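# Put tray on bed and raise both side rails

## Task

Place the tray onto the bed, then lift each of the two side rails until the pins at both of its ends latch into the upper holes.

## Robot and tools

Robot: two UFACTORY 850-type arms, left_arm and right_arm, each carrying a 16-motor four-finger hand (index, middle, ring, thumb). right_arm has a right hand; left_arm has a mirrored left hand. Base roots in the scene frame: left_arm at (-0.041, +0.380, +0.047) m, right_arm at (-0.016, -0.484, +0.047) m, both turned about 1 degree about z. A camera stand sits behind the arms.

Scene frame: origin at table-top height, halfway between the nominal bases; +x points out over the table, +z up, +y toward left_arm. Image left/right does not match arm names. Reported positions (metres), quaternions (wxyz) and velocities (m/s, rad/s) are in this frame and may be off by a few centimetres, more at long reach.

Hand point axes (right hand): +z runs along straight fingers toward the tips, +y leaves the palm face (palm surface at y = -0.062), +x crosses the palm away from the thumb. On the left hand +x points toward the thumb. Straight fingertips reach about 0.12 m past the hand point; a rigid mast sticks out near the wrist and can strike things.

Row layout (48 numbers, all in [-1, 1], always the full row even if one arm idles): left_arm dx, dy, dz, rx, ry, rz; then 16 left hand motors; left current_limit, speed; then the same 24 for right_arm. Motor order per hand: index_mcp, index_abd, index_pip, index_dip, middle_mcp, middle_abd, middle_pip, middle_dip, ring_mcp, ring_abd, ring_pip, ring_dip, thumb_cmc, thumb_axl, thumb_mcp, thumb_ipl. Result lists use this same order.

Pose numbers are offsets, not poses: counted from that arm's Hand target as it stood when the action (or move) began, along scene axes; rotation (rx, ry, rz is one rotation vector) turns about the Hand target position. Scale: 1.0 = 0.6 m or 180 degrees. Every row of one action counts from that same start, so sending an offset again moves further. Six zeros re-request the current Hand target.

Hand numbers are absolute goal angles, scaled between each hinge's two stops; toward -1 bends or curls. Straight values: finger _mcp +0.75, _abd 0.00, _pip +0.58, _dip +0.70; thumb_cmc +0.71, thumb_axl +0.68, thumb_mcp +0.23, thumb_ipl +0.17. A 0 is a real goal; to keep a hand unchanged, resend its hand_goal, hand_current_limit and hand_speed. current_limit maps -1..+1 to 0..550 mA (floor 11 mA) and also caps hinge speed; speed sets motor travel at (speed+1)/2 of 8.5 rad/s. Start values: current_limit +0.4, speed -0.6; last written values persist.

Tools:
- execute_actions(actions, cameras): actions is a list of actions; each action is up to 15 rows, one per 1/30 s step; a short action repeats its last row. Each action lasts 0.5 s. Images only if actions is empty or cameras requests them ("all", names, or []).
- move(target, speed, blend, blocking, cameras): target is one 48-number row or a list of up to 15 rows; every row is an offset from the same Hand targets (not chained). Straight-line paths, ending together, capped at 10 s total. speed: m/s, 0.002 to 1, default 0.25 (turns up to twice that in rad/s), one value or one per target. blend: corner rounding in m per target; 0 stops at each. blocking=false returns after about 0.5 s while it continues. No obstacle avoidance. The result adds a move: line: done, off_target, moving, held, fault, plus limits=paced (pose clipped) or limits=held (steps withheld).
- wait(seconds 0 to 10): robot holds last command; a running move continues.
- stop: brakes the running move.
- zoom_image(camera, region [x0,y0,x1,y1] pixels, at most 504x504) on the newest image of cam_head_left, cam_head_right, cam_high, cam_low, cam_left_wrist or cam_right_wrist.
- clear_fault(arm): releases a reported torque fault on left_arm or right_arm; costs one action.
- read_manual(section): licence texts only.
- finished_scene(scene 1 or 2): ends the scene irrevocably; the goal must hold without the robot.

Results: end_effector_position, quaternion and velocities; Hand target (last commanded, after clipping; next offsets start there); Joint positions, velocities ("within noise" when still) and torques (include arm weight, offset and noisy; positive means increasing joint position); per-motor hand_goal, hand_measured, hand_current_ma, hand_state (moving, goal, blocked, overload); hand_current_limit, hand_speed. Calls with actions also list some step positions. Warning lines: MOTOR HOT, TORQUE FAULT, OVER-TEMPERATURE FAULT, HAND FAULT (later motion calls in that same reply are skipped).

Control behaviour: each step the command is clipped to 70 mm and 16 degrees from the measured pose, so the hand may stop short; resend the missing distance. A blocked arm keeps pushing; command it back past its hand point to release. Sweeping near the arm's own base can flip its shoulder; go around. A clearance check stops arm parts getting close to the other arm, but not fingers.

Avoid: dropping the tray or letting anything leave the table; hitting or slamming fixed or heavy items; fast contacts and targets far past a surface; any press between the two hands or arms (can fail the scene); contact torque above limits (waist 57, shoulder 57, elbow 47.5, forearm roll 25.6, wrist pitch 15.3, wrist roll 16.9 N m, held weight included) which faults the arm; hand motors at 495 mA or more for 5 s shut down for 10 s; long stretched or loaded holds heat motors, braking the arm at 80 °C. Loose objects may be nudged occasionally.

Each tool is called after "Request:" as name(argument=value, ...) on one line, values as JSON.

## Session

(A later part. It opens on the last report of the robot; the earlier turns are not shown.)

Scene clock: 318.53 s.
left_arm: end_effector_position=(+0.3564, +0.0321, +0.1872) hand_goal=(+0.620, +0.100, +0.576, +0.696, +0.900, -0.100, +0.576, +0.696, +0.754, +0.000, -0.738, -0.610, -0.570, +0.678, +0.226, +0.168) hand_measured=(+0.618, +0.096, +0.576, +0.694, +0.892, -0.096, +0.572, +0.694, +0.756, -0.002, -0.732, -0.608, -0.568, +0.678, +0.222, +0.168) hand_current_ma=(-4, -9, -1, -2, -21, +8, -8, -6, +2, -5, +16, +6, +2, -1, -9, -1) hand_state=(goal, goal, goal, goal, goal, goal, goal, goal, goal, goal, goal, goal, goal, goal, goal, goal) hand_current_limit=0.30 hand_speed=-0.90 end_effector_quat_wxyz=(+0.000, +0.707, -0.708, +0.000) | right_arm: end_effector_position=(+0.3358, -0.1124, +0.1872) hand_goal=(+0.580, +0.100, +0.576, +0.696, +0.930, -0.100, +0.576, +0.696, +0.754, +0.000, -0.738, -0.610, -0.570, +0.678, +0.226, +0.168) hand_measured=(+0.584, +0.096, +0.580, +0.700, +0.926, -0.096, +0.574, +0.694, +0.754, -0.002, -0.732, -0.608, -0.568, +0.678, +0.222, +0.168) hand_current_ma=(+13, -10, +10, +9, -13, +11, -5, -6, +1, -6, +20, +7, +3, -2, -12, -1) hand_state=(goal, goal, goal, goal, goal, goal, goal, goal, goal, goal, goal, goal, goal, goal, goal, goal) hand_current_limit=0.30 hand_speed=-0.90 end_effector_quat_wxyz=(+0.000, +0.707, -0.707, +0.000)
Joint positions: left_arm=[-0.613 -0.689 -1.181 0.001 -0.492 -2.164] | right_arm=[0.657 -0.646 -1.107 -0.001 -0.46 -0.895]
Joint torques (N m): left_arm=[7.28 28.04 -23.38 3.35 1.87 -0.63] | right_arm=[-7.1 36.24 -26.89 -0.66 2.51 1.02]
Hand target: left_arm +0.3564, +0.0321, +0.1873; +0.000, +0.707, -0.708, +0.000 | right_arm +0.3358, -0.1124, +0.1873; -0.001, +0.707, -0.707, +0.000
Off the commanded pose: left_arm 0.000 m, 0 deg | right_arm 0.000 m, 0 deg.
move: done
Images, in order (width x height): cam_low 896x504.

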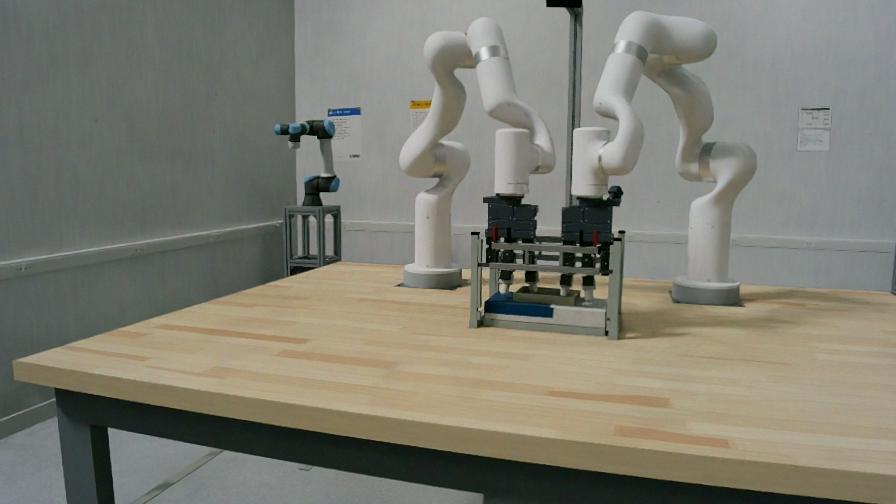

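Request:
move(target=[[0,0,0.1,0,0,0,0.62,0.1,0.576,0.696,0.9,-0.1,0.576,0.696,0.754,0,-0.738,-0.61,-0.57,0.678,0.226,0.168,0.3,-0.9,0,0,0.1,0,0,0,0.58,0.1,0.576,0.696,0.93,-0.1,0.576,0.696,0.754,0,-0.738,-0.61,-0.57,0.678,0.226,0.168,0.3,-0.9],[0,0,0.38,0,0,0,0.62,0.1,0.576,0.696,0.9,-0.1,0.576,0.696,0.754,0,-0.738,-0.61,-0.57,0.678,0.226,0.168,0.3,-0.9,0,0,0.38,0,0,0,0.58,0.1,0.576,0.696,0.93,-0.1,0.576,0.696,0.754,0,-0.738,-0.61,-0.57,0.678,0.226,0.168,0.3,-0.9]], speed=[0.06, 0.15], blend=[0.01, 0], cameras=["cam_low", "cam_head_left", "cam_high"])

Request:
zoom_image(camera="cam_low", region=[440, 200, 660, 350])

Request:
zoom_image(camera="cam_head_left", region=[260, 190, 480, 370])

Scene clock: 322.43 s.
left_arm: end_effector_position=(+0.3564, +0.0321, +0.4152) hand_goal=(+0.620, +0.100, +0.576, +0.696, +0.900, -0.100, +0.576, +0.696, +0.754, +0.000, -0.738, -0.610, -0.570, +0.678, +0.226, +0.168) hand_measured=(+0.618, +0.096, +0.576, +0.694, +0.892, -0.096, +0.572, +0.694, +0.756, -0.002, -0.732, -0.608, -0.568, +0.678, +0.222, +0.168) hand_current_ma=(-4, -8, -1, -2, -21, +8, -8, -6, +2, -5, +15, +6, +2, -1, -9, -1) hand_state=(goal, goal, goal, goal, goal, goal, goal, goal, goal, goal, goal, goal, goal, goal, goal, goal) hand_current_limit=0.30 hand_speed=-0.90 end_effector_quat_wxyz=(+0.000, +0.707, -0.708, +0.000) | right_arm: end_effector_position=(+0.3358, -0.1124, +0.4152) hand_goal=(+0.580, +0.100, +0.576, +0.696, +0.930, -0.100, +0.576, +0.696, +0.754, +0.000, -0.738, -0.610, -0.570, +0.678, +0.226, +0.168) hand_measured=(+0.584, +0.096, +0.580, +0.700, +0.926, -0.096, +0.574, +0.694, +0.754, -0.002, -0.732, -0.608, -0.568, +0.678, +0.222, +0.168) hand_current_ma=(+13, -9, +10, +9, -13, +11, -5, -6, +1, -6, +19, +7, +3, -2, -12, -1) hand_state=(goal, goal, goal, goal, goal, goal, goal, goal, goal, goal, goal, goal, goal, goal, goal, goal) hand_current_limit=0.30 hand_speed=-0.90 end_effector_quat_wxyz=(+0.000, +0.707, -0.707, +0.000)
Joint positions: left_arm=[-0.613 -0.396 -1.325 0 -0.927 -2.163] | right_arm=[0.657 -0.341 -1.251 -0.001 -0.909 -0.896]
Joint torques (N m): left_arm=[4.73 32.58 -35.08 -2.34 -2.49 0.95] | right_arm=[-1.61 44.54 -40.14 0.86 -3.17 -1]
Hand target: left_arm +0.3564, +0.0321, +0.4153; +0.000, +0.707, -0.708, +0.000 | right_arm +0.3358, -0.1124, +0.4153; -0.001, +0.707, -0.707, +0.000
Off the commanded pose: left_arm 0.000 m, 0 deg | right_arm 0.000 m, 0 deg.
move: done
Images, in order (width x height): cam_head_left 896x504, cam_high 896x504, cam_low 896x504.

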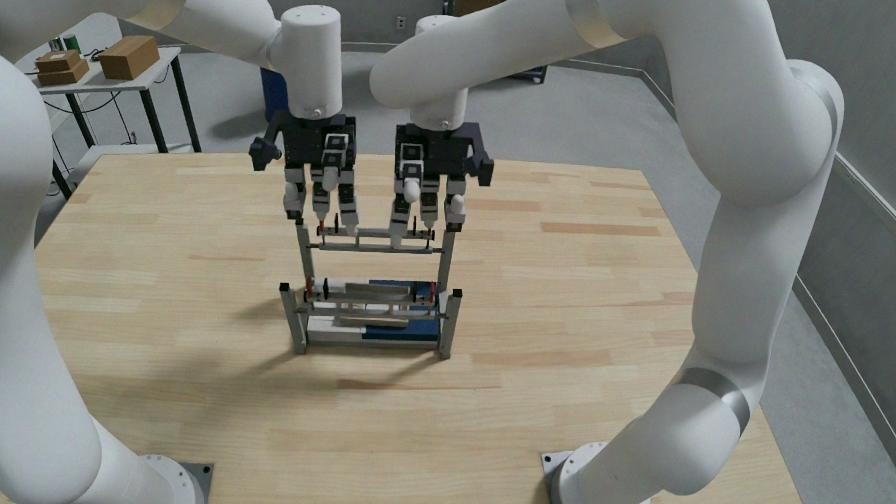

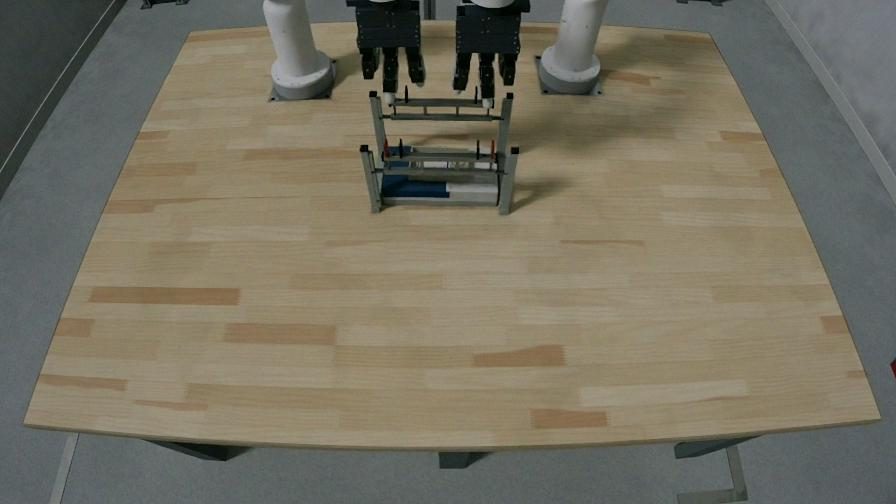

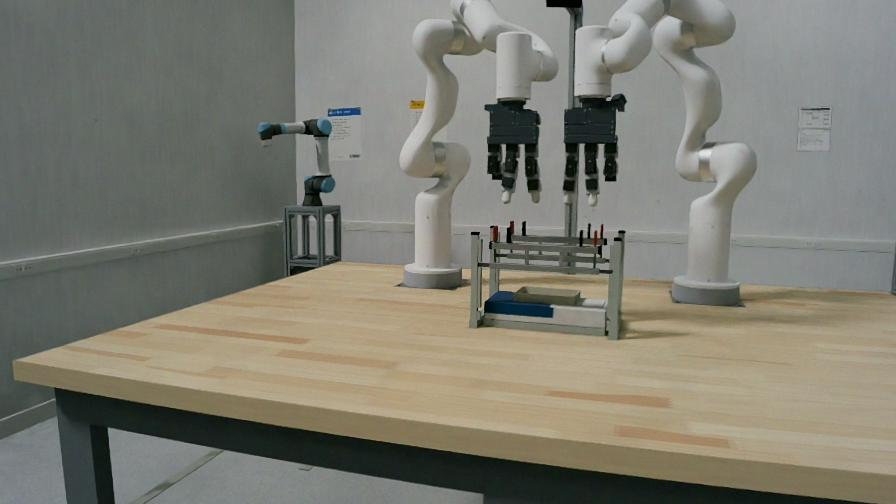

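Scaled by 2.291 from the camera's 896x504 image, which has a finer 1280x720 frame.

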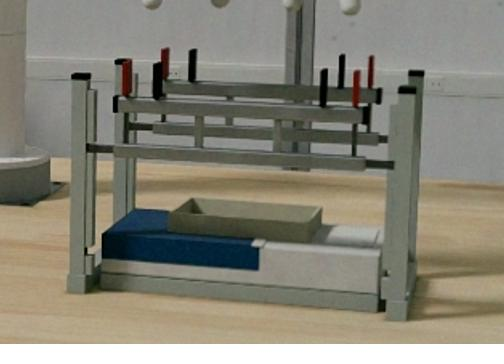

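Scaled by 2.291 from the camera's 896x504 image, which has a finer 1280x720 frame.

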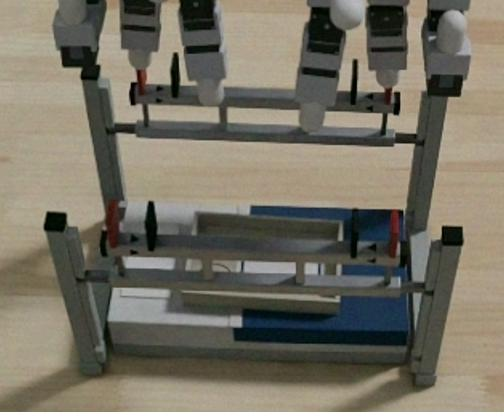

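Request:
zoom_image(camera="cam_low", region=[460, 220, 530, 290])

Request:
zoom_image(camera="cam_low", region=[570, 220, 640, 290])

Scaled by 7.200 from the camera's 896x504 image, which has a finer 1280x720 frame.

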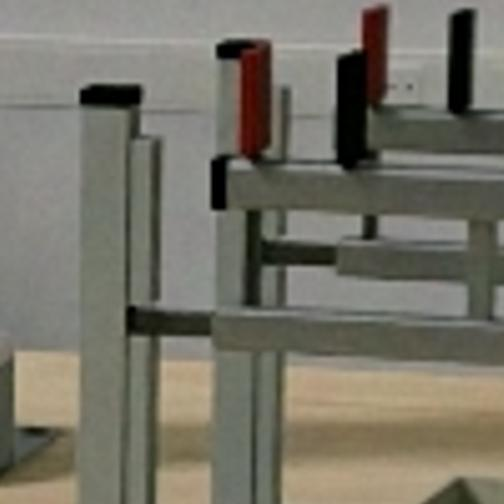

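Scaled by 7.200 from the camera's 896x504 image, which has a finer 1280x720 frame.

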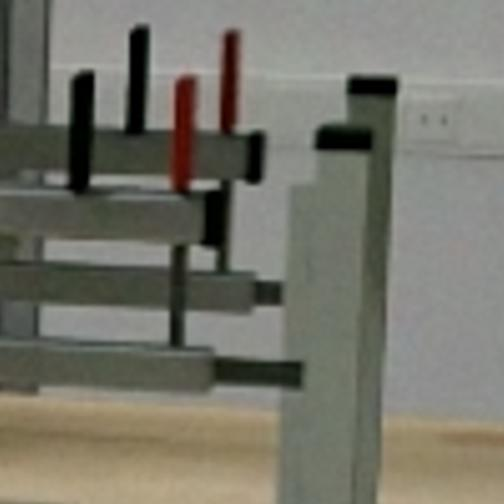

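Request:
finished_scene(scene=1)

The scene is finished: the task was done.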